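# Tie off the lantern cord, then remove the box

## Task

Fasten the lantern's cord so that it keeps holding after the grippers release it. Only then move the box out from beneath the lantern. At the end the lantern must still hang from the peg, no lower than its starting height. The task fails if the lantern ever drops freely or ends up noticeably below where it began.

## Robot and tools

ROBOT. Two six-joint arms, left_arm and right_arm, each with a two-finger parallel gripper and a wrist camera. Base roots in the scene frame: left_arm at (-0.015, +0.294, +0.046) m, right_arm at (-0.023, -0.374, +0.003) m, both yawed only slightly. A camera stand sits on the floor behind them.

FRAMES. Scene frame: origin at table-top height, halfway between the nominal bases; +z up, +x out over the table, +y toward left_arm. Arm names do not match image sides. Fixed cameras and the table use the scene frame. Everything about a hand (reported position, quaternion, Hand target, offsets) uses that arm's own base frame, and rotations turn about the Hand target point. A gripper's fingers point along its own +z and separate along its y. end_effector_position is the spot between the pads, about 1 cm short of the fingertips. Reported poses can be off by a few cm, more when stretched out.

execute_actions(actions, cameras). actions is a list of actions; each action is a list of up to 15 rows, each row one 1/30 s control step; a short action repeats its final row to fill 15 steps. Every row has 14 numbers, each in [-1, 1], covering both arms even if one stays still: left dx, dy, dz, rx, ry, rz, opening, then right dx, dy, dz, rx, ry, rz, opening. The six pose numbers are an offset (not a pose) from that arm's Hand target as it was when the action began, in the arm's base axes; every row counts from that same start, and a repeated offset moves further. Scale: 1.0 = 0.6 m of travel or 180 degrees; rx, ry, rz form one rotation vector. Translation vectors longer than 1.0 get shortened. opening is absolute: +1 fully open (0.094 m), -1 closed. Six zeros re-request the current Hand target; a 0 in the opening slot is a real command, so resend the present opening to keep a gripper as it is. cameras: list of names, ["all"] or []; an empty actions list returns images and the full state by default.

move(target, speed, blend, opening_speed, grip_force, blocking, cameras). target is one 14-number row (same layout and scale as above) or a list of up to 15 rows; every row is an offset from the Hand targets at the call's start, not from the previous row. Paths are straight, end together, are capped at 10 s total and avoid nothing. speed: top path speed in m/s, 0.002 to 2.9 (default 0.25), one value or one per target; rotation limit is twice that in rad/s. blend: corner rounding in metres per target; 0 means stop at each. opening_speed: opening change per second on the -1..+1 scale, at least 0.2; use it to close gently on fragile or soft parts. grip_force: per-pad force cap in N, 10 to 50, one value or one per arm; it persists, and below 50 closing is slow. blocking=false returns after about 0.5 s while the move keeps running. The result adds a "move:" line with the ending (done, off_target, moving, held, fault) and any limits (paced = pose clipped, held = steps withheld). done means within 10 mm and 2 degrees; neither done nor off_target says anything about contact.

wait(seconds 0 to 10, cameras): lets time pass holding commands; a running move continues. stop(cameras): brakes a running move. zoom_image(camera, region): camera is one of cam_head_left, cam_head_right, cam_high, cam_low, cam_left_wrist, cam_right_wrist (all 672x504); region [x0, y0, x1, y1] in pixels from the top-left, at most 504 by 504, on the newest image. read_manual(section="licences") gives licence text only. finished_scene(scene) ends the current scene irreversibly; pass its integer number, which an empty execute_actions call reports.

RESULTS. Per arm: end_effector_position (m) and end_effector_quat_wxyz in base frame; Hand target (next offsets start here); Tool commands; grip_measured (opening on the -1..+1 scale; about 2.5 mm wide when empty, a few mm under the part width when squeezing); grip_effort_nm (average gripper motor effort, negative closing; not a pad force); Joint positions (last value = opening in m); joint torques (include arm weight; joints 1 to 3 wrap at ±28 N m); Joint velocities, or "within noise". MOTOR HOT appears at 75 °C; an OVER-TEMPERATURE FAULT at 90 °C folds that arm away for good.

BEHAVIOUR. Each step the commanded orientation is clipped to within 40 degrees of the measured one. Grippers often rest a few cm short of the command because of friction and weight; send the remaining gap as a new offset. A blocked arm keeps pressing until you command it back past its gripper. Faster moves lag more and strike harder. Don't route a path near an arm's own base. The robot keeps running while you think.

CAUTIONS. Fasten the cord before touching the box, and never let the lantern drop or sag below its start height. Keep everything on the table, and don't release parts while they move. Avoid hard hits on fixed or heavy things, and contact between the two arms; the clearance check does not guard grippers or wrist cameras from each other. Don't stress a wrist camera cable. Limit stretched-out holding and pushing against unreachable poses, which overheat motors. Loose objects may get nudged now and then.

Each tool is called after "Call:" in YAML: its name, and indented under it one key for each argument.

## Session

Call:
execute_actions:
  actions: []

Scene clock: 0.00 s.
left_arm: end_effector_position=(+0.3067, -0.1536, +0.3457) grip_measured=+1.000 grip_effort_nm=n/a end_effector_quat_wxyz=(+0.660, +0.103, +0.743, -0.053) | right_arm: end_effector_position=(+0.3810, +0.0271, +0.4651) grip_measured=+1.000 grip_effort_nm=n/a end_effector_quat_wxyz=(+0.747, +0.017, +0.659, +0.086)
Joint positions: left_arm=[-0.723 0.912 0.874 -0.104 -0.501 -0.01 0.094] | right_arm=[0.051 1.076 1.165 0.042 -0.038 0.145 0.094]
Joint velocities: within noise
Joint torques (N m): no reading
Heat: left arm: 28 °C; right arm: 26 °C.
Hand target: left_arm +0.3053, -0.1521, +0.3501; +0.662, +0.101, +0.740, -0.054 | right_arm +0.3779, +0.0270, +0.4708; +0.751, +0.016, +0.655, +0.086
Tool commands: left_gripper/opening=+1.0 right_gripper/opening=+1.0

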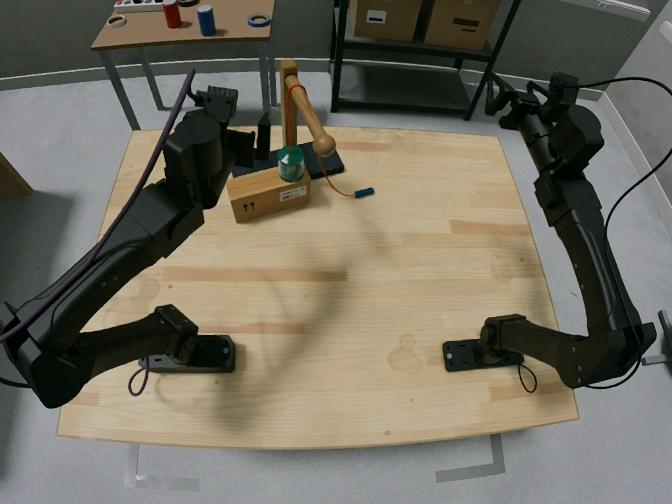

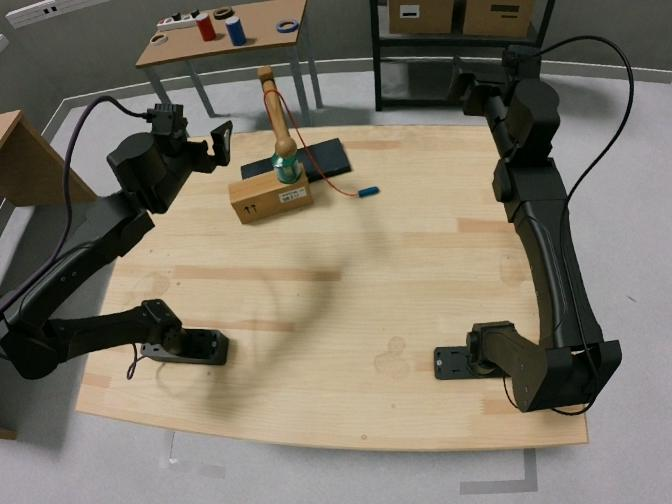

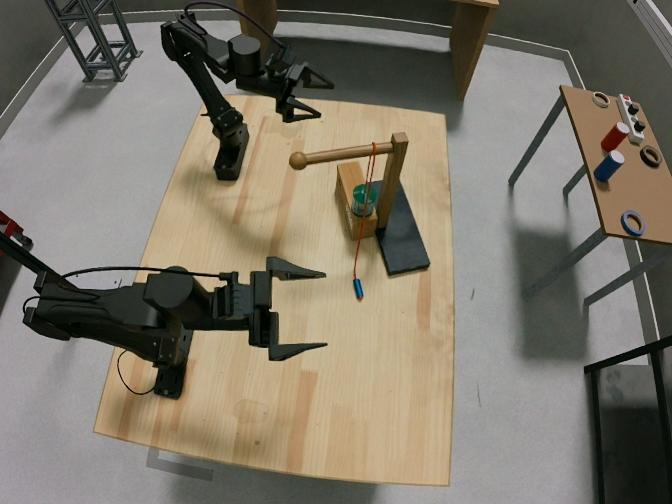

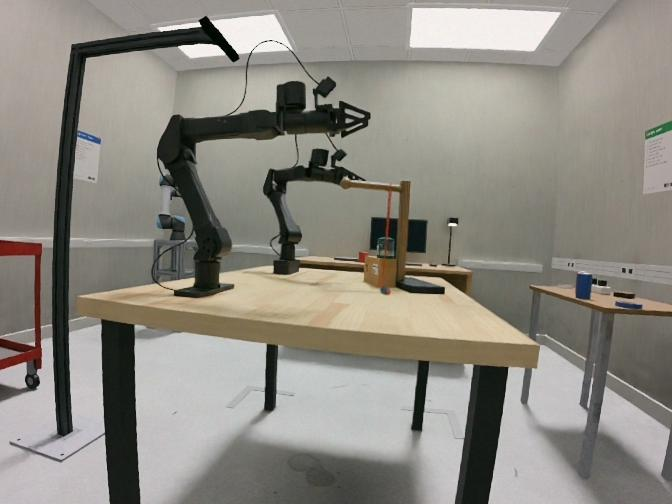

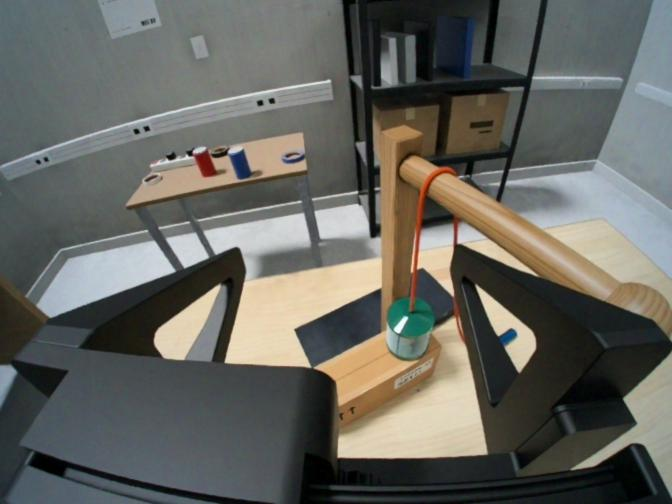

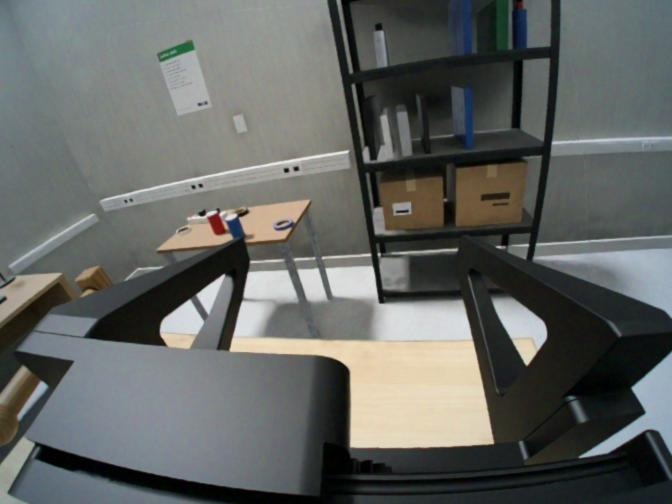

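Call:
zoom_image:
  camera: "cam_head_left"
  region: [200, 40, 420, 240]

Call:
zoom_image:
  camera: "cam_head_right"
  region: [200, 40, 420, 240]

Call:
zoom_image:
  camera: "cam_high"
  region: [270, 110, 470, 320]

Call:
zoom_image:
  camera: "cam_low"
  region: [310, 160, 470, 310]

Call:
zoom_image:
  camera: "cam_left_wrist"
  region: [230, 100, 672, 430]

Scaled by 2.291 from the camera's 672x504 image, which has a finer 960x720 frame.

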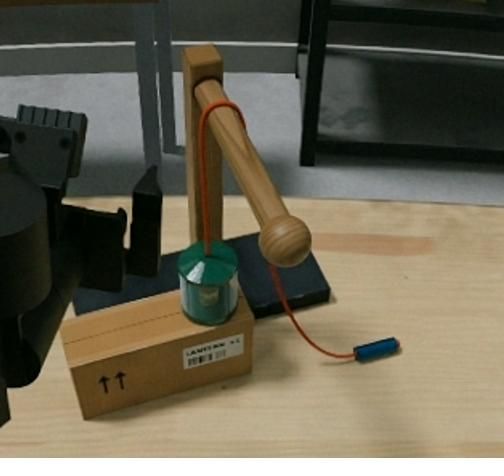

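Scaled by 2.291 from the camera's 672x504 image, which has a finer 960x720 frame.

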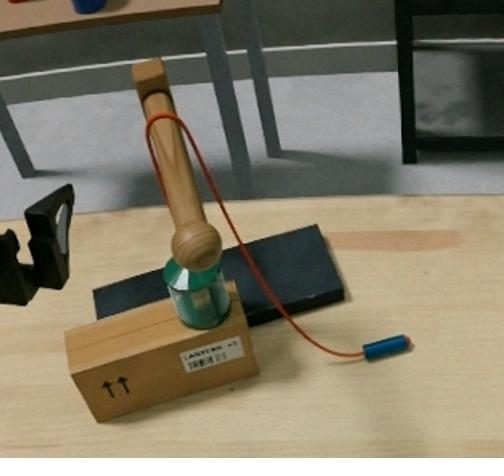

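Scaled by 2.400 from the camera's 672x504 image, which has a finer 960x720 frame.

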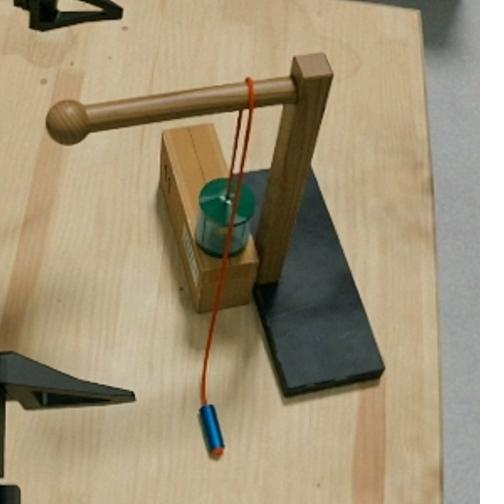

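Scaled by 3.150 from the camera's 672x504 image, which has a finer 960x720 frame.

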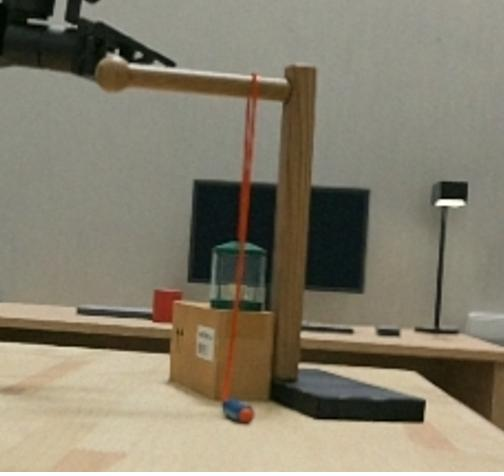

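Scaled by 1.140 from the camera's 672x504 image, which has a finer 960x720 frame.

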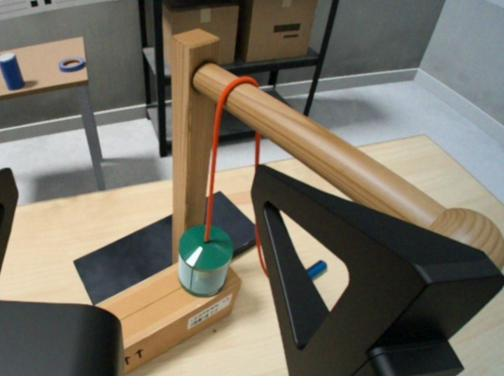

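Call:
zoom_image:
  camera: "cam_head_left"
  region: [420, 50, 672, 240]

Call:
zoom_image:
  camera: "cam_high"
  region: [0, 0, 480, 500]

Call:
zoom_image:
  camera: "cam_low"
  region: [150, 60, 480, 320]

Scaled by 2.000 from the camera's 672x504 image, which has a finer 960x720 frame.

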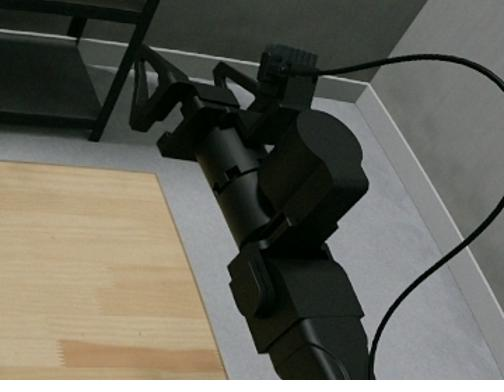

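Scaled by 1.008 from the camera's 672x504 image, which has a finer 960x720 frame.

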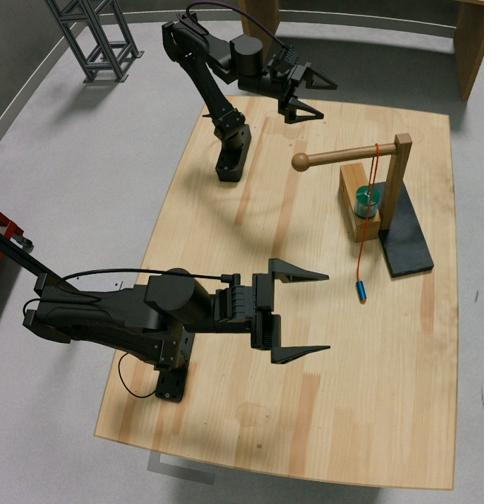

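Scaled by 1.527 from the camera's 672x504 image, which has a finer 960x720 frame.

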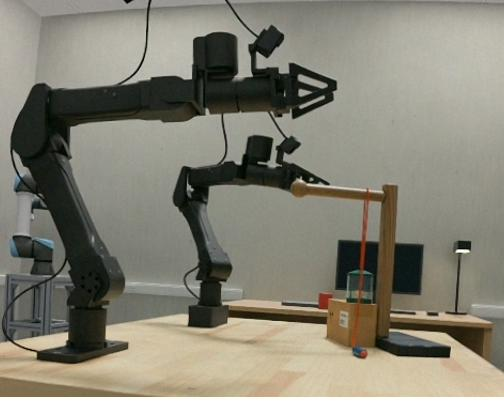

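Call:
move:
  target: [0, 0, 0, 0, 0, 0, 1, -0.172, 0.173, -0.206, -0.0614, 0.0201, 0.2452, 1]
  cameras: ["cam_right_wrist", "cam_high"]

Scene clock: 220.80 s.
left_arm: end_effector_position=(+0.3067, -0.1536, +0.3457) grip_measured=+1.000 grip_effort_nm=0.01 end_effector_quat_wxyz=(+0.660, +0.103, +0.743, -0.053) | right_arm: end_effector_position=(+0.2791, +0.1298, +0.3459) grip_measured=+1.000 grip_effort_nm=0.01 end_effector_quat_wxyz=(+0.637, -0.291, +0.648, +0.301)
Joint positions: left_arm=[-0.723 0.912 0.874 -0.104 -0.501 -0.01 0.094] | right_arm=[-0.05 0.83 0.729 0.087 -0.913 0.009 0.094]
Joint torques (N m): left_arm=[0.08 -1.89 7.66 2.02 -0.06 -0.03] | right_arm=[-0.13 -2.25 7.41 1.78 -0.12 -0.08]
Heat: left arm: 39 °C; right arm: 38 °C.
Hand target: left_arm +0.3053, -0.1521, +0.3501; +0.662, +0.101, +0.740, -0.054 | right_arm +0.2747, +0.1308, +0.3471; +0.641, -0.299, +0.641, +0.299
Off the commanded pose: left_arm 0.005 m, 0 deg | right_arm 0.005 m, 1 deg.
move: done
Images, in order (width x height): cam_high 672x504, cam_right_wrist 672x504.

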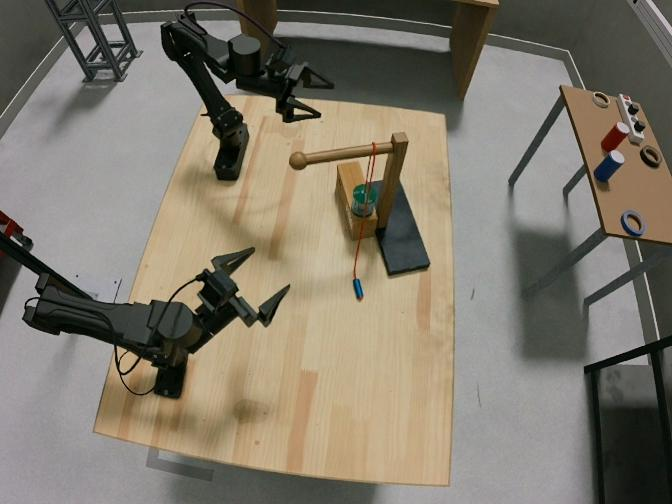

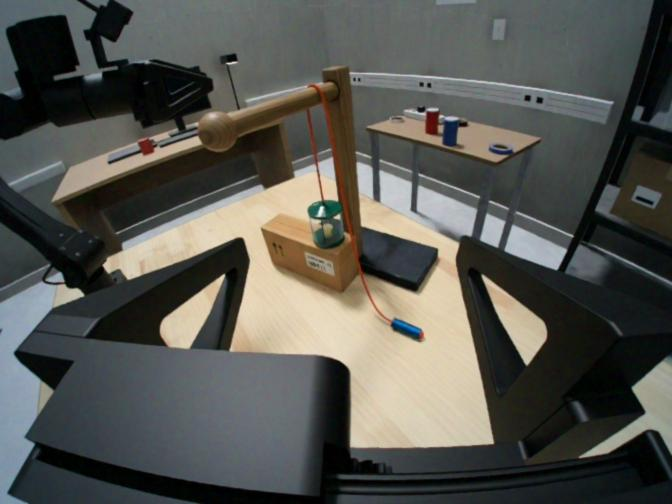

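Call:
move:
  target:
    - [0.1245, 0.2035, 0, 0, 0, -0.03, 1, 0.17, 0.031, -0.2085, -0.099, 0.041, 0.0936, 1]
    - [-0.009, 0.387, 0, 0, 0, -0.069, 1, 0.34, 0.0625, -0.417, -0.1981, 0.0821, 0.1872, 1]
  blend: 0.05
  cameras: ["cam_right_wrist", "cam_left_wrist", "cam_high", "cam_head_left"]

Scene clock: 419.63 s.
left_arm: end_effector_position=(+0.3002, +0.0809, +0.3431) grip_measured=+1.000 grip_effort_nm=0.01 end_effector_quat_wxyz=(+0.652, +0.173, +0.727, -0.123) | right_arm: end_effector_position=(+0.4781, +0.1648, +0.1015) grip_measured=+1.000 grip_effort_nm=0.01 end_effector_quat_wxyz=(+0.328, -0.607, +0.665, +0.286)
Joint positions: left_arm=[0.84 1.062 0.985 -0.294 1.238 0.401 0.094] | right_arm=[0.051 2.313 1.95 -1.004 -0.883 -1.332 0.094]
Joint torques (N m): left_arm=[0.2 -1.57 9.2 1.41 0.38 0.07] | right_arm=[0.28 -10.74 9.74 0.26 -0.62 -0.11]
Heat: left arm: 42 °C; right arm: 38 °C.
Hand target: left_arm +0.3000, +0.0800, +0.3500; +0.653, +0.180, +0.725, -0.125 | right_arm +0.4787, +0.1684, +0.0969; +0.324, -0.607, +0.662, +0.296
Off the commanded pose: left_arm 0.007 m, 1 deg | right_arm 0.006 m, 1 deg.
move: done
Images, in order (width x height): cam_head_left 672x504, cam_high 672x504, cam_left_wrist 672x504, cam_right_wrist 672x504.

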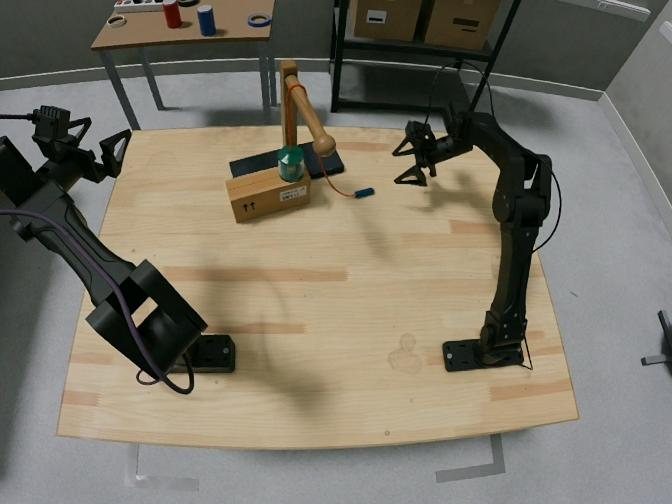

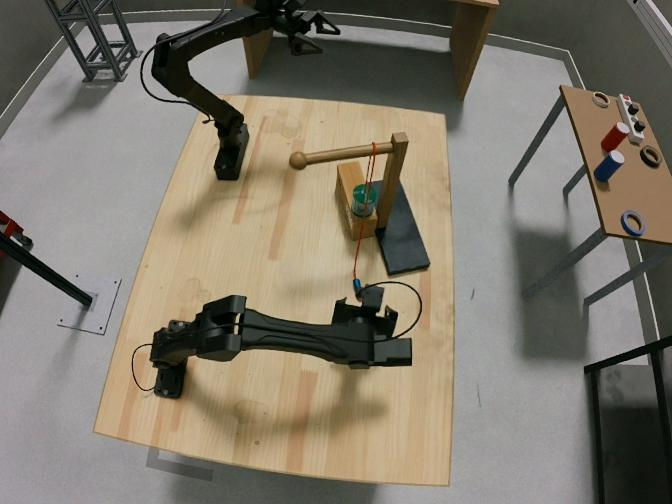

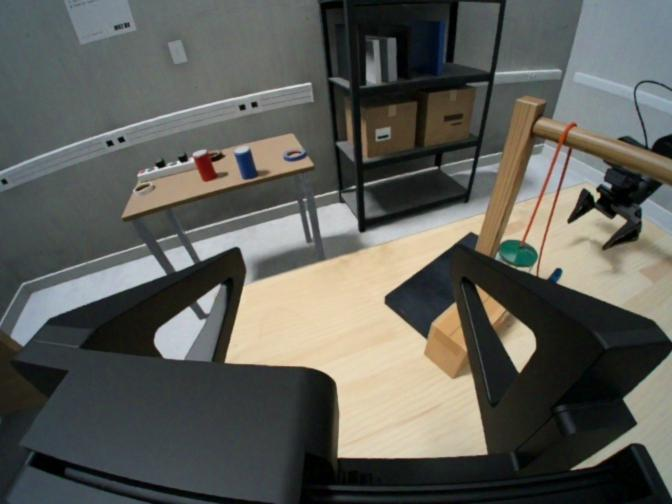

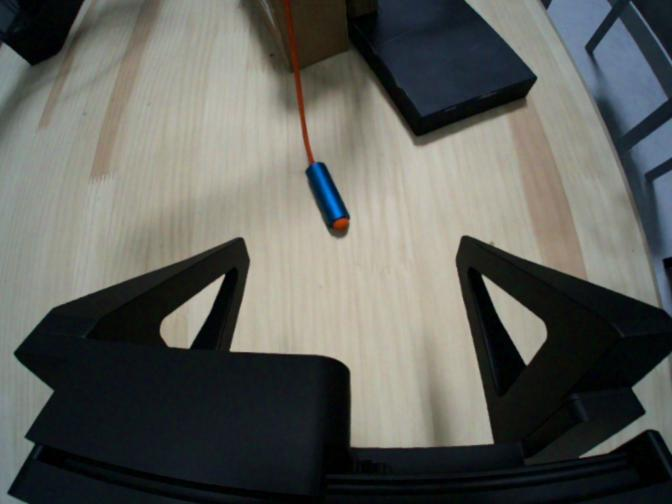

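Call:
move:
  target: [0, 0, 0, 0, 0, 0, 1, -0.0162, 0.1127, -0.0782, -0.1112, 0, 0.055, 1]
  speed: 0.15
  cameras: ["cam_right_wrist", "cam_low"]

Scene clock: 500.17 s.
left_arm: end_effector_position=(+0.3002, +0.0808, +0.3429) grip_measured=+1.000 grip_effort_nm=0.01 end_effector_quat_wxyz=(+0.652, +0.173, +0.728, -0.123) | right_arm: end_effector_position=(+0.4692, +0.2358, +0.0576) grip_measured=+1.000 grip_effort_nm=0.01 end_effector_quat_wxyz=(-0.194, +0.710, -0.648, -0.194)
Joint positions: left_arm=[0.84 1.062 0.985 -0.296 1.238 0.403 0.094] | right_arm=[0.287 2.501 2.276 -1.198 -0.538 -1.335 0.094]
Joint torques (N m): left_arm=[0.27 -1.55 9.33 1.38 0.4 0.09] | right_arm=[-0.21 -11.77 9.59 0.22 -0.42 -0.06]
Heat: left arm: 43 °C; right arm: 35 °C.
Hand target: left_arm +0.3000, +0.0800, +0.3500; +0.653, +0.180, +0.725, -0.125 | right_arm +0.4691, +0.2359, +0.0500; -0.187, +0.709, -0.649, -0.203
Off the commanded pose: left_arm 0.007 m, 1 deg | right_arm 0.008 m, 1 deg.
move: done
Images, in order (width x height): cam_low 672x504, cam_right_wrist 672x504.

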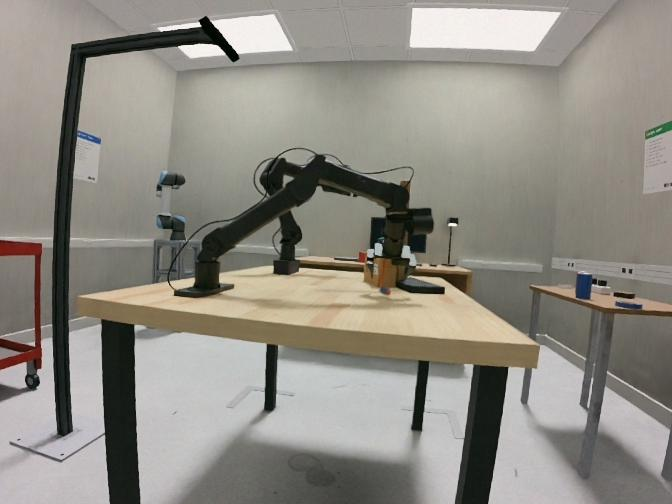

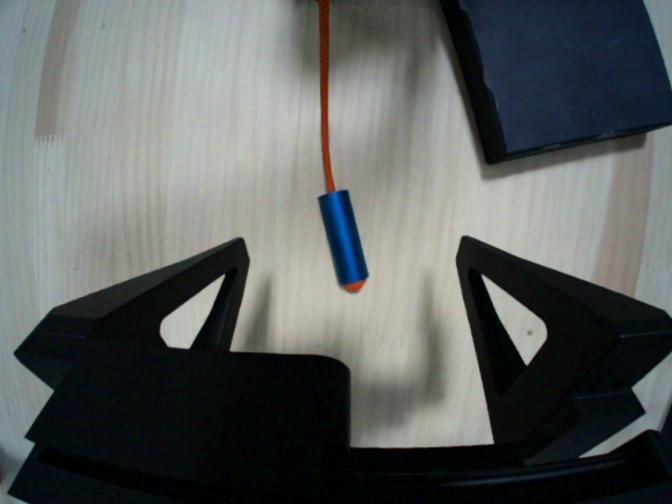

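Call:
move:
  target: [0, 0, 0, 0, 0, 0, 1, -0.0048, 0.0062, -0.0633, 0, 0, 0.05, 1]
  speed: 0.08
  cameras: ["cam_right_wrist", "cam_high"]

Scene clock: 531.80 s.
left_arm: end_effector_position=(+0.3002, +0.0808, +0.3429) grip_measured=+1.000 grip_effort_nm=0.01 end_effector_quat_wxyz=(+0.652, +0.173, +0.728, -0.123) | right_arm: end_effector_position=(+0.4695, +0.2359, +0.0194) grip_measured=+1.000 grip_effort_nm=0.01 end_effector_quat_wxyz=(-0.175, +0.758, -0.595, -0.202)
Joint positions: left_arm=[0.84 1.062 0.985 -0.296 1.238 0.403 0.094] | right_arm=[0.287 2.644 2.402 -1.271 -0.538 -1.508 0.094]
Joint torques (N m): left_arm=[0.28 -1.58 9.35 1.39 0.38 0.09] | right_arm=[0.28 -12.34 9.29 0 -0.58 -0.09]
Heat: left arm: 44 °C; right arm: 37 °C.
Hand target: left_arm +0.3000, +0.0800, +0.3500; +0.653, +0.180, +0.725, -0.125 | right_arm +0.4662, +0.2396, +0.0121; -0.170, +0.757, -0.592, -0.217
Off the commanded pose: left_arm 0.007 m, 1 deg | right_arm 0.009 m, 2 deg.
move: done
Images, in order (width x height): cam_high 672x504, cam_right_wrist 672x504.

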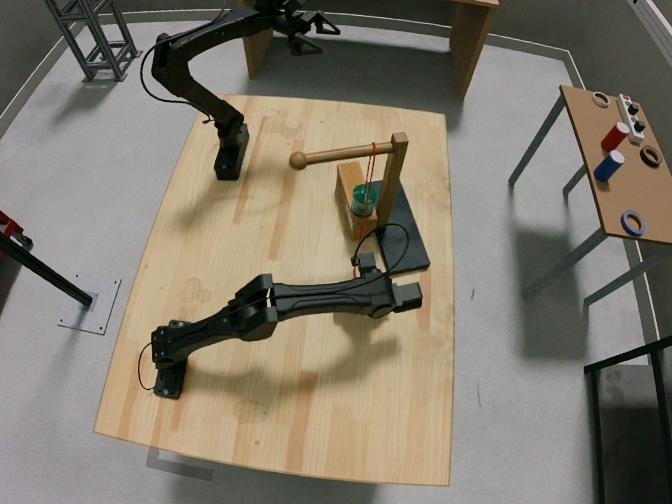

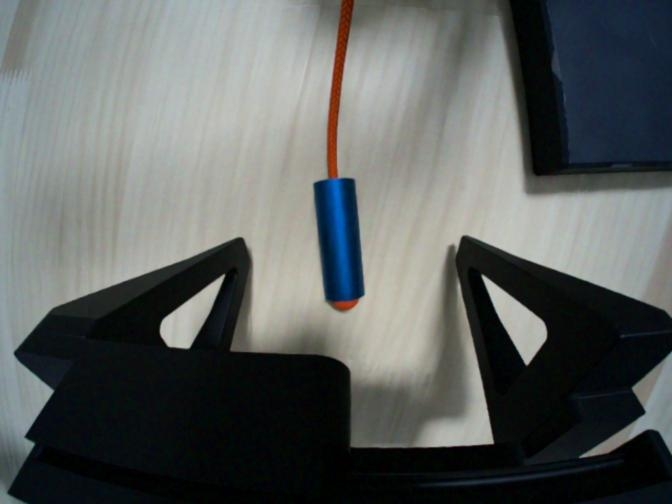

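Call:
move:
  target: [0, 0, 0, 0, 0, 0, 1, 0, 0.003, -0.0115, 0, 0, 0, 1]
  speed: 0.05
  cameras: ["cam_right_wrist"]

Scene clock: 570.13 s.
left_arm: end_effector_position=(+0.3002, +0.0808, +0.3429) grip_measured=+1.000 grip_effort_nm=0.01 end_effector_quat_wxyz=(+0.652, +0.173, +0.728, -0.123) | right_arm: end_effector_position=(+0.4687, +0.2357, +0.0163) grip_measured=+1.000 grip_effort_nm=0.01 end_effector_quat_wxyz=(-0.173, +0.758, -0.596, -0.204)
Joint positions: left_arm=[0.84 1.062 0.985 -0.296 1.238 0.403 0.094] | right_arm=[0.287 2.65 2.402 -1.271 -0.538 -1.508 0.094]
Joint torques (N m): left_arm=[0.21 -1.59 9.32 1.36 0.39 0.09] | right_arm=[0.44 -12.46 7.9 0.2 -0.53 -0.04]
Heat: left arm: 44 °C; right arm: 39 °C.
Hand target: left_arm +0.3000, +0.0800, +0.3500; +0.653, +0.180, +0.725, -0.125 | right_arm +0.4661, +0.2414, +0.0051; -0.170, +0.757, -0.592, -0.217
Off the commanded pose: left_arm 0.007 m, 1 deg | right_arm 0.013 m, 2 deg.
move: off_target (right_arm)
Images, in order (width x height): cam_right_wrist 672x504.

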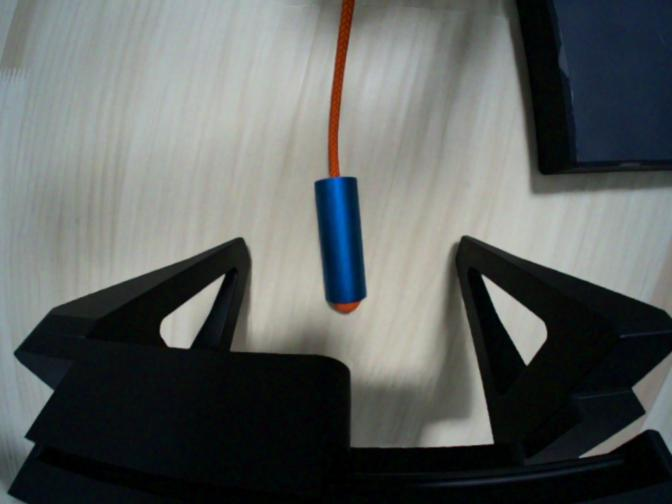

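Call:
move:
  target: [0, 0, 0, 0, 0, 0, 1, 0, 0.002, -0.008, 0, 0, 0, 1]
  speed: 0.05
  cameras: ["cam_right_wrist"]

Scene clock: 584.73 s.
left_arm: end_effector_position=(+0.3002, +0.0808, +0.3429) grip_measured=+1.000 grip_effort_nm=0.01 end_effector_quat_wxyz=(+0.652, +0.173, +0.728, -0.123) | right_arm: end_effector_position=(+0.4708, +0.2363, +0.0165) grip_measured=+1.000 grip_effort_nm=0.01 end_effector_quat_wxyz=(-0.176, +0.758, -0.595, -0.201)
Joint positions: left_arm=[0.84 1.062 0.985 -0.296 1.238 0.403 0.094] | right_arm=[0.287 2.65 2.402 -1.262 -0.538 -1.508 0.094]
Joint torques (N m): left_arm=[0.25 -1.58 9.31 1.38 0.37 0.09] | right_arm=[0.68 -12.04 6.74 0.32 -0.54 -0.03]
Heat: left arm: 45 °C; right arm: 40 °C.
Hand target: left_arm +0.3000, +0.0800, +0.3500; +0.653, +0.180, +0.725, -0.125 | right_arm +0.4661, +0.2426, +0.0003; -0.170, +0.757, -0.592, -0.217
Off the commanded pose: left_arm 0.007 m, 1 deg | right_arm 0.018 m, 2 deg.
move: off_target (right_arm)
Images, in order (width x height): cam_right_wrist 672x504.

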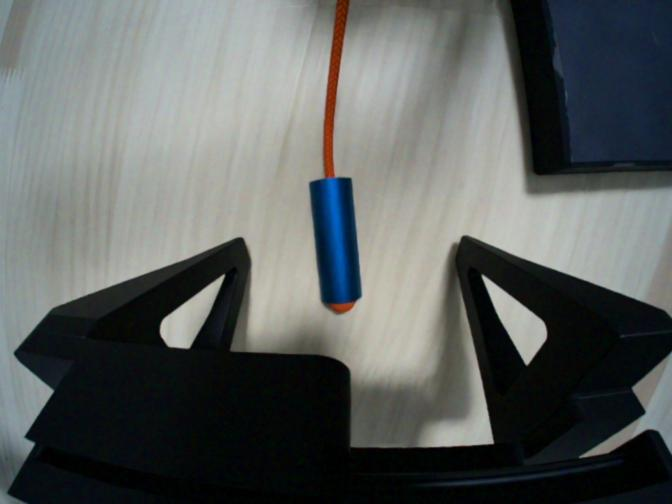

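Call:
move:
  target: [0, 0, 0, 0, 0, 0, 1, 0, 0, 0.013, 0, 0, 0, -0.8]
  speed: 0.05
  opening_speed: 0.5
  cameras: ["cam_right_wrist"]

Scene clock: 598.90 s.
left_arm: end_effector_position=(+0.3002, +0.0808, +0.3429) grip_measured=+1.000 grip_effort_nm=0.00 end_effector_quat_wxyz=(+0.652, +0.173, +0.728, -0.123) | right_arm: end_effector_position=(+0.4710, +0.2363, +0.0165) grip_measured=-0.655 grip_effort_nm=-1.01 end_effector_quat_wxyz=(-0.177, +0.758, -0.595, -0.201)
Joint positions: left_arm=[0.84 1.062 0.985 -0.296 1.238 0.403 0.094] | right_arm=[0.287 2.65 2.402 -1.261 -0.538 -1.508 0.016]
Joint torques (N m): left_arm=[0.24 -1.5 9.32 1.37 0.4 0.09] | right_arm=[0.68 -12.33 9.06 0.03 -0.55 -0.02]
Heat: left arm: 45 °C; right arm: 41 °C.
Hand target: left_arm +0.3000, +0.0800, +0.3500; +0.653, +0.180, +0.725, -0.125 | right_arm +0.4661, +0.2426, +0.0081; -0.170, +0.757, -0.592, -0.217
Off the commanded pose: left_arm 0.007 m, 1 deg | right_arm 0.012 m, 2 deg.
move: off_target (right_arm)
Images, in order (width x height): cam_right_wrist 672x504.

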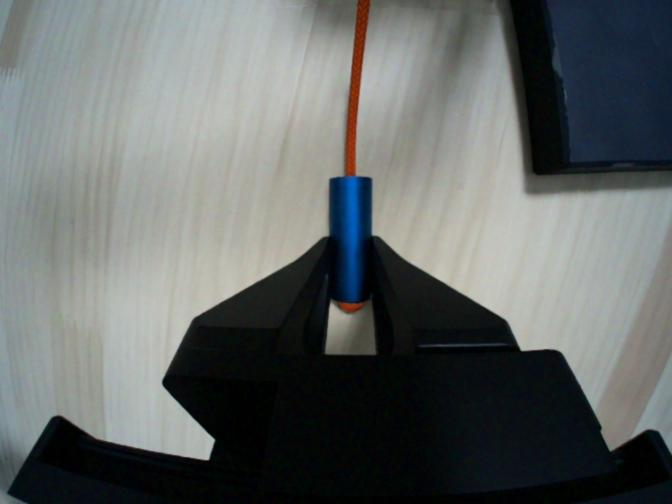

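Call:
move:
  target:
    - [0, 0, 0, 0, 0, 0, 1, -0.0342, -0.0565, 0.148, 0.0726, -0.0102, -0.0696, -0.8]
    - [0, 0, 0, 0, 0, 0, 1, -0.2345, -0.0708, 0.2482, 0.242, -0.0339, -0.2321, -0.8]
  blend: 0.03
  speed: 0.2
  cameras: ["cam_right_wrist", "cam_high", "cam_head_left", "cam_low"]

Scene clock: 696.57 s.
left_arm: end_effector_position=(+0.3002, +0.0808, +0.3429) grip_measured=+1.000 grip_effort_nm=0.01 end_effector_quat_wxyz=(+0.652, +0.173, +0.728, -0.123) | right_arm: end_effector_position=(+0.3282, +0.1985, +0.1523) grip_measured=-0.655 grip_effort_nm=-1.02 end_effector_quat_wxyz=(+0.520, -0.395, +0.693, +0.305)
Joint positions: left_arm=[0.84 1.062 0.985 -0.296 1.238 0.403 0.094] | right_arm=[0.193 1.415 0.539 0.467 -0.813 -0.293 0.016]
Joint torques (N m): left_arm=[0.21 -1.52 9.31 1.39 0.38 0.09] | right_arm=[0.54 -6.64 6.22 1.84 -0.18 0.04]
Heat: left arm: 47 °C; right arm: 45 °C.
Hand target: left_arm +0.3000, +0.0800, +0.3500; +0.653, +0.180, +0.725, -0.125 | right_arm +0.3254, +0.2002, +0.1571; +0.527, -0.397, +0.686, +0.305
Off the commanded pose: left_arm 0.007 m, 1 deg | right_arm 0.006 m, 1 deg.
move: done
Images, in order (width x height): cam_head_left 672x504, cam_high 672x504, cam_low 672x504, cam_right_wrist 672x504.

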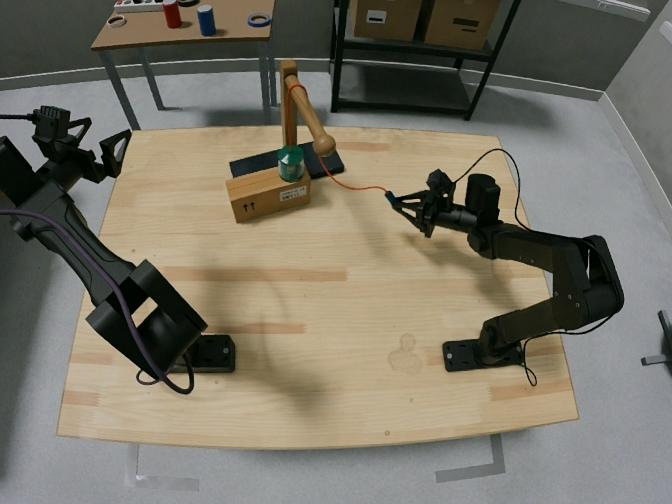

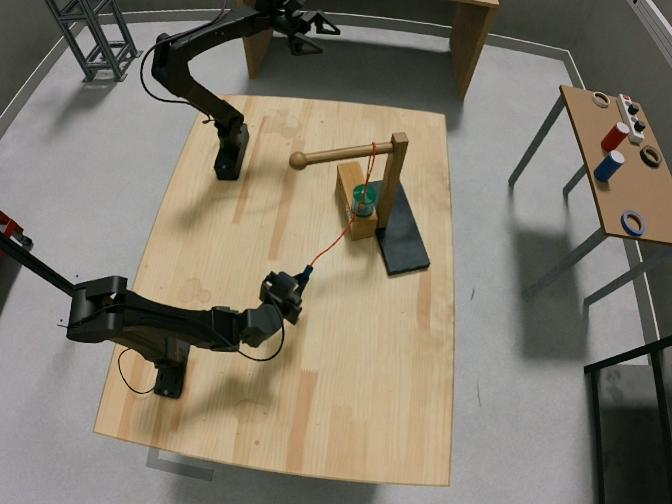

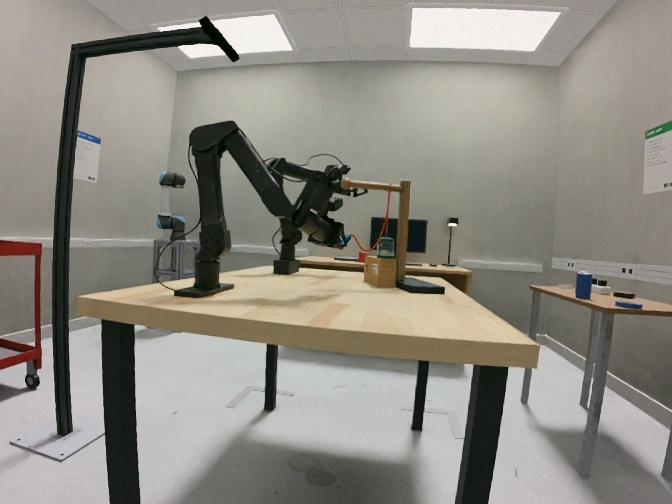

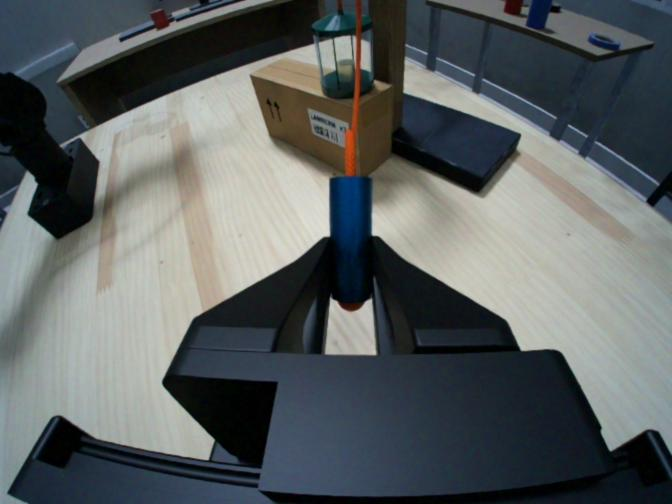

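Call:
execute_actions:
  actions: []

Scene clock: 733.00 s.
left_arm: end_effector_position=(+0.3002, +0.0808, +0.3429) grip_measured=+1.000 grip_effort_nm=0.01 end_effector_quat_wxyz=(+0.652, +0.173, +0.728, -0.123) | right_arm: end_effector_position=(+0.3283, +0.1985, +0.1523) grip_measured=-0.655 grip_effort_nm=-1.02 end_effector_quat_wxyz=(+0.520, -0.395, +0.693, +0.305)
Joint positions: left_arm=[0.84 1.062 0.985 -0.296 1.238 0.403 0.094] | right_arm=[0.193 1.415 0.539 0.467 -0.813 -0.292 0.016]
Joint velocities: within noise
Joint torques (N m): left_arm=[0.23 -1.54 9.21 1.37 0.39 0.11] | right_arm=[0.51 -6.61 6.19 1.86 -0.16 0.05]
Heat: left arm: 47 °C; right arm: 37 °C.
Hand target: left_arm +0.3000, +0.0800, +0.3500; +0.653, +0.180, +0.725, -0.125 | right_arm +0.3254, +0.2001, +0.1570; +0.527, -0.397, +0.687, +0.305
Tool commands: left_gripper/opening=+1.0 right_gripper/opening=-0.8
Off the commanded pose: left_arm 0.007 m, 1 deg | right_arm 0.006 m, 1 deg.

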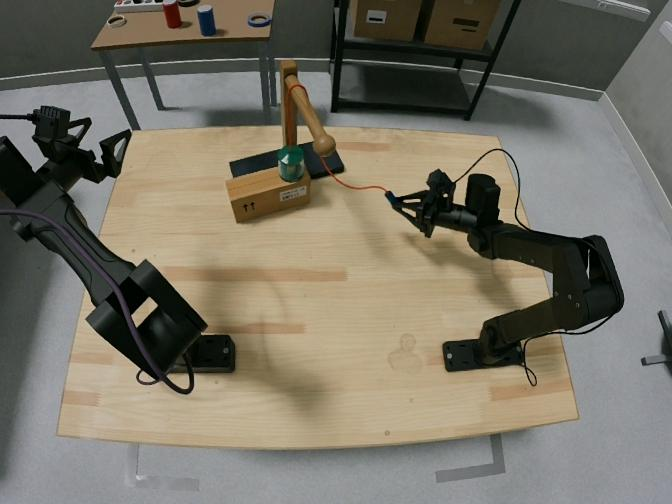

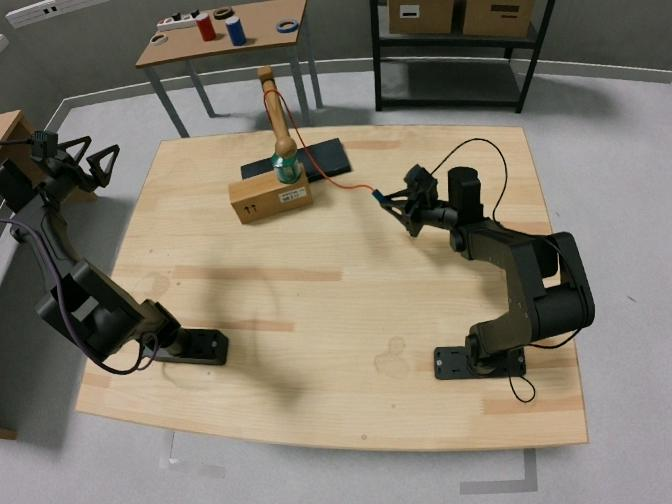

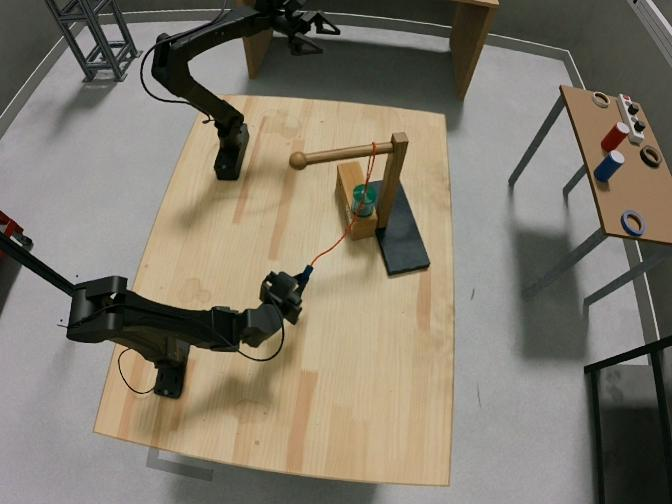

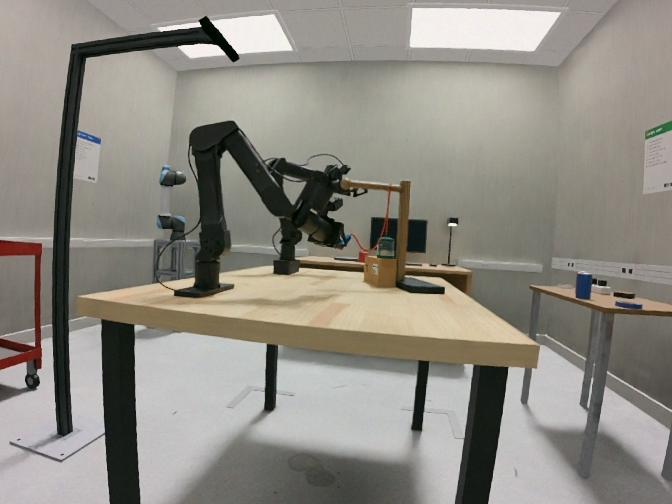

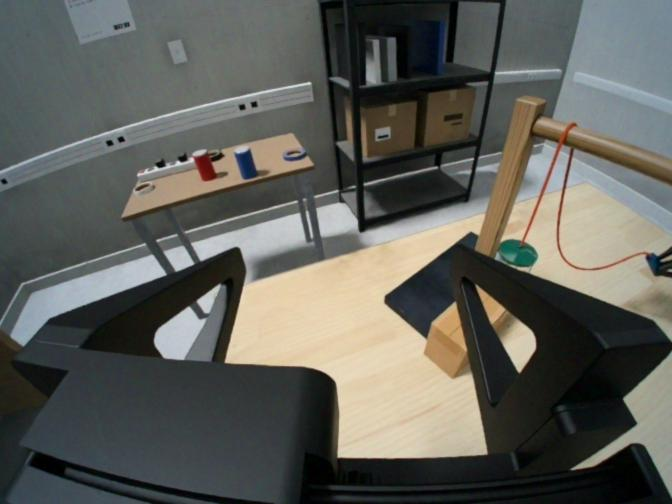

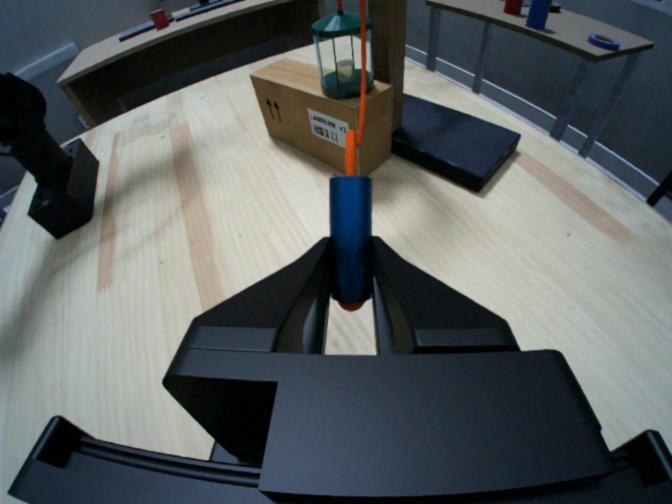

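Call:
move:
  target:
    - [0,0,0,0,0,0,1, -0.1643,0.1853,-0.0167,0,0,0,-0.8]
    - [0,0,0,0,0,0,1, -0.1953,0.3858,0,0,0,0,-0.8]
  speed: 0.18
  blend: [0.04,0]
  cameras: ["cam_head_left","cam_high","cam_right_wrist"]

Scene clock: 776.57 s.
left_arm: end_effector_position=(+0.3002, +0.0808, +0.3429) grip_measured=+1.000 grip_effort_nm=0.01 end_effector_quat_wxyz=(+0.652, +0.173, +0.728, -0.123) | right_arm: end_effector_position=(+0.2044, +0.4258, +0.1512) grip_measured=-0.655 grip_effort_nm=-1.02 end_effector_quat_wxyz=(+0.521, -0.405, +0.688, +0.302)
Joint positions: left_arm=[0.84 1.062 0.985 -0.296 1.238 0.403 0.094] | right_arm=[1.158 1.64 0.704 0.656 0.096 0.022 0.016]
Joint torques (N m): left_arm=[0.16 -1.55 9.26 1.37 0.4 0.1] | right_arm=[0.18 -5.91 9.69 2 0.18 0.07]
Heat: left arm: 48 °C; right arm: 35 °C.
Hand target: left_arm +0.3000, +0.0800, +0.3500; +0.653, +0.180, +0.725, -0.125 | right_arm +0.2082, +0.4316, +0.1571; +0.527, -0.397, +0.687, +0.305
Off the commanded pose: left_arm 0.007 m, 1 deg | right_arm 0.009 m, 1 deg.
move: done
Images, in order (width x height): cam_head_left 672x504, cam_high 672x504, cam_right_wrist 672x504.

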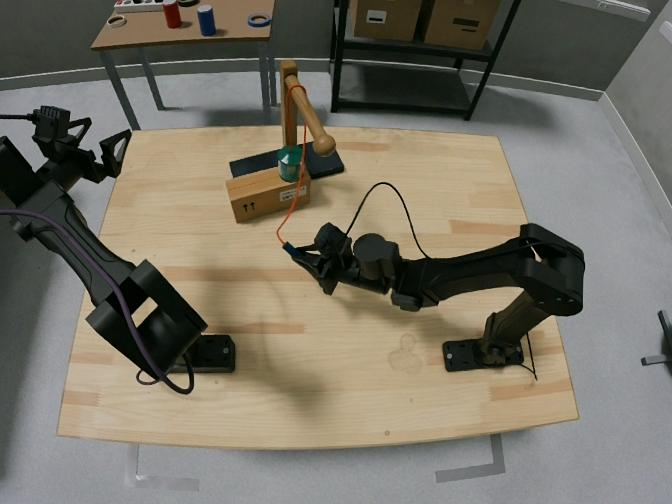

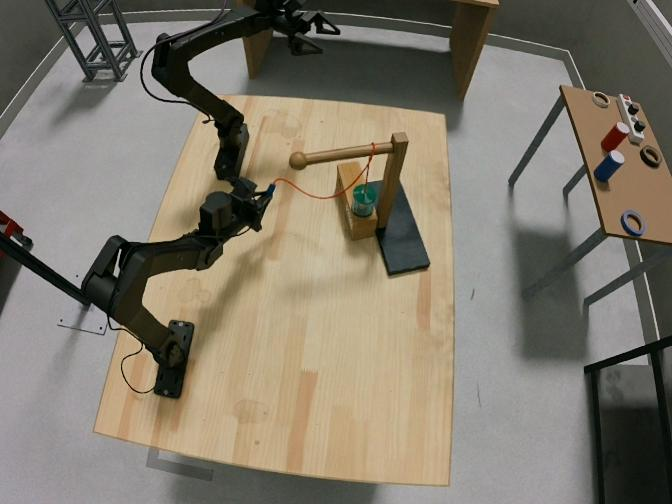

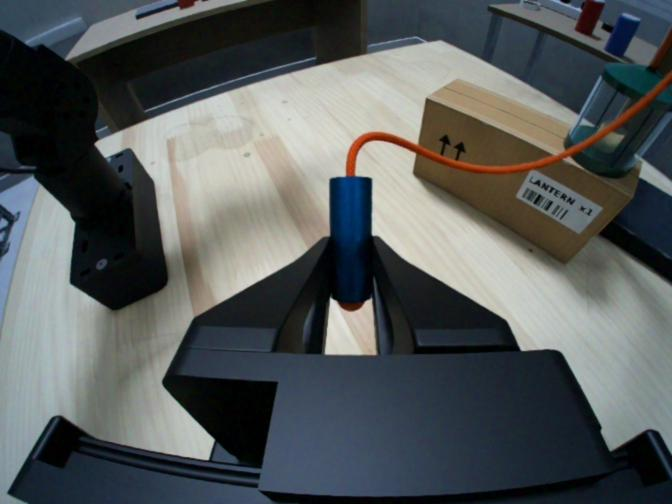

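Call:
move:
  target:
    - [0,0,0,0,0,0,1, 0.0018,0.15,0.1332,0,0,0,-0.8]
    - [0,0,0,0,0,0,1, 0.0187,0.1663,0.3332,0,0,0,-0.8]
  speed: 0.18
  blend: [0.04,0]
  cameras: ["cam_head_left","cam_high","cam_right_wrist"]

Scene clock: 790.67 s.
left_arm: end_effector_position=(+0.3002, +0.0808, +0.3429) grip_measured=+1.000 grip_effort_nm=0.00 end_effector_quat_wxyz=(+0.652, +0.173, +0.728, -0.123) | right_arm: end_effector_position=(+0.2142, +0.5294, +0.3524) grip_measured=-0.655 grip_effort_nm=-1.02 end_effector_quat_wxyz=(+0.524, -0.404, +0.685, +0.304)
Joint positions: left_arm=[0.84 1.062 0.985 -0.296 1.238 0.403 0.094] | right_arm=[1.239 1.813 1.75 -0.21 0.174 0.04 0.016]
Joint torques (N m): left_arm=[0.25 -1.59 9.36 1.39 0.39 0.09] | right_arm=[-0.49 -8.87 11.32 1.88 0.13 0.07]
Heat: left arm: 48 °C; right arm: 36 °C.
Hand target: left_arm +0.3000, +0.0800, +0.3500; +0.653, +0.180, +0.725, -0.125 | right_arm +0.2193, +0.5314, +0.3571; +0.527, -0.397, +0.686, +0.305
Off the commanded pose: left_arm 0.007 m, 1 deg | right_arm 0.007 m, 1 deg.
move: done
Images, in order (width x height): cam_head_left 672x504, cam_high 672x504, cam_right_wrist 672x504.

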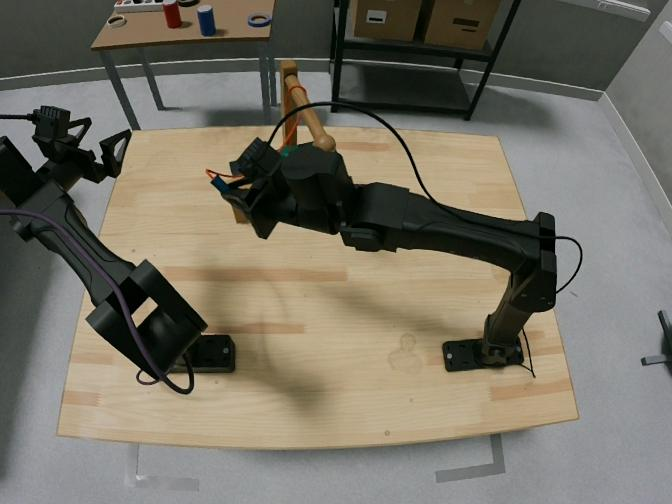

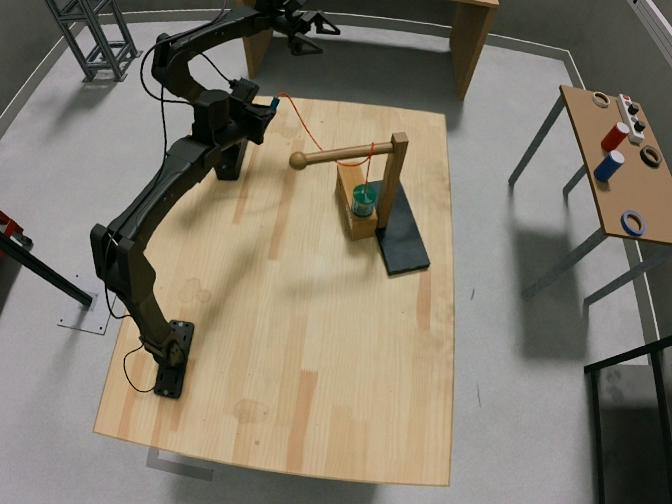

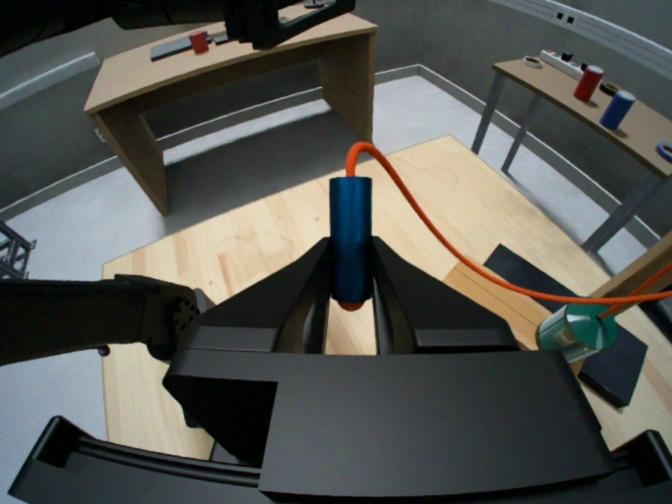

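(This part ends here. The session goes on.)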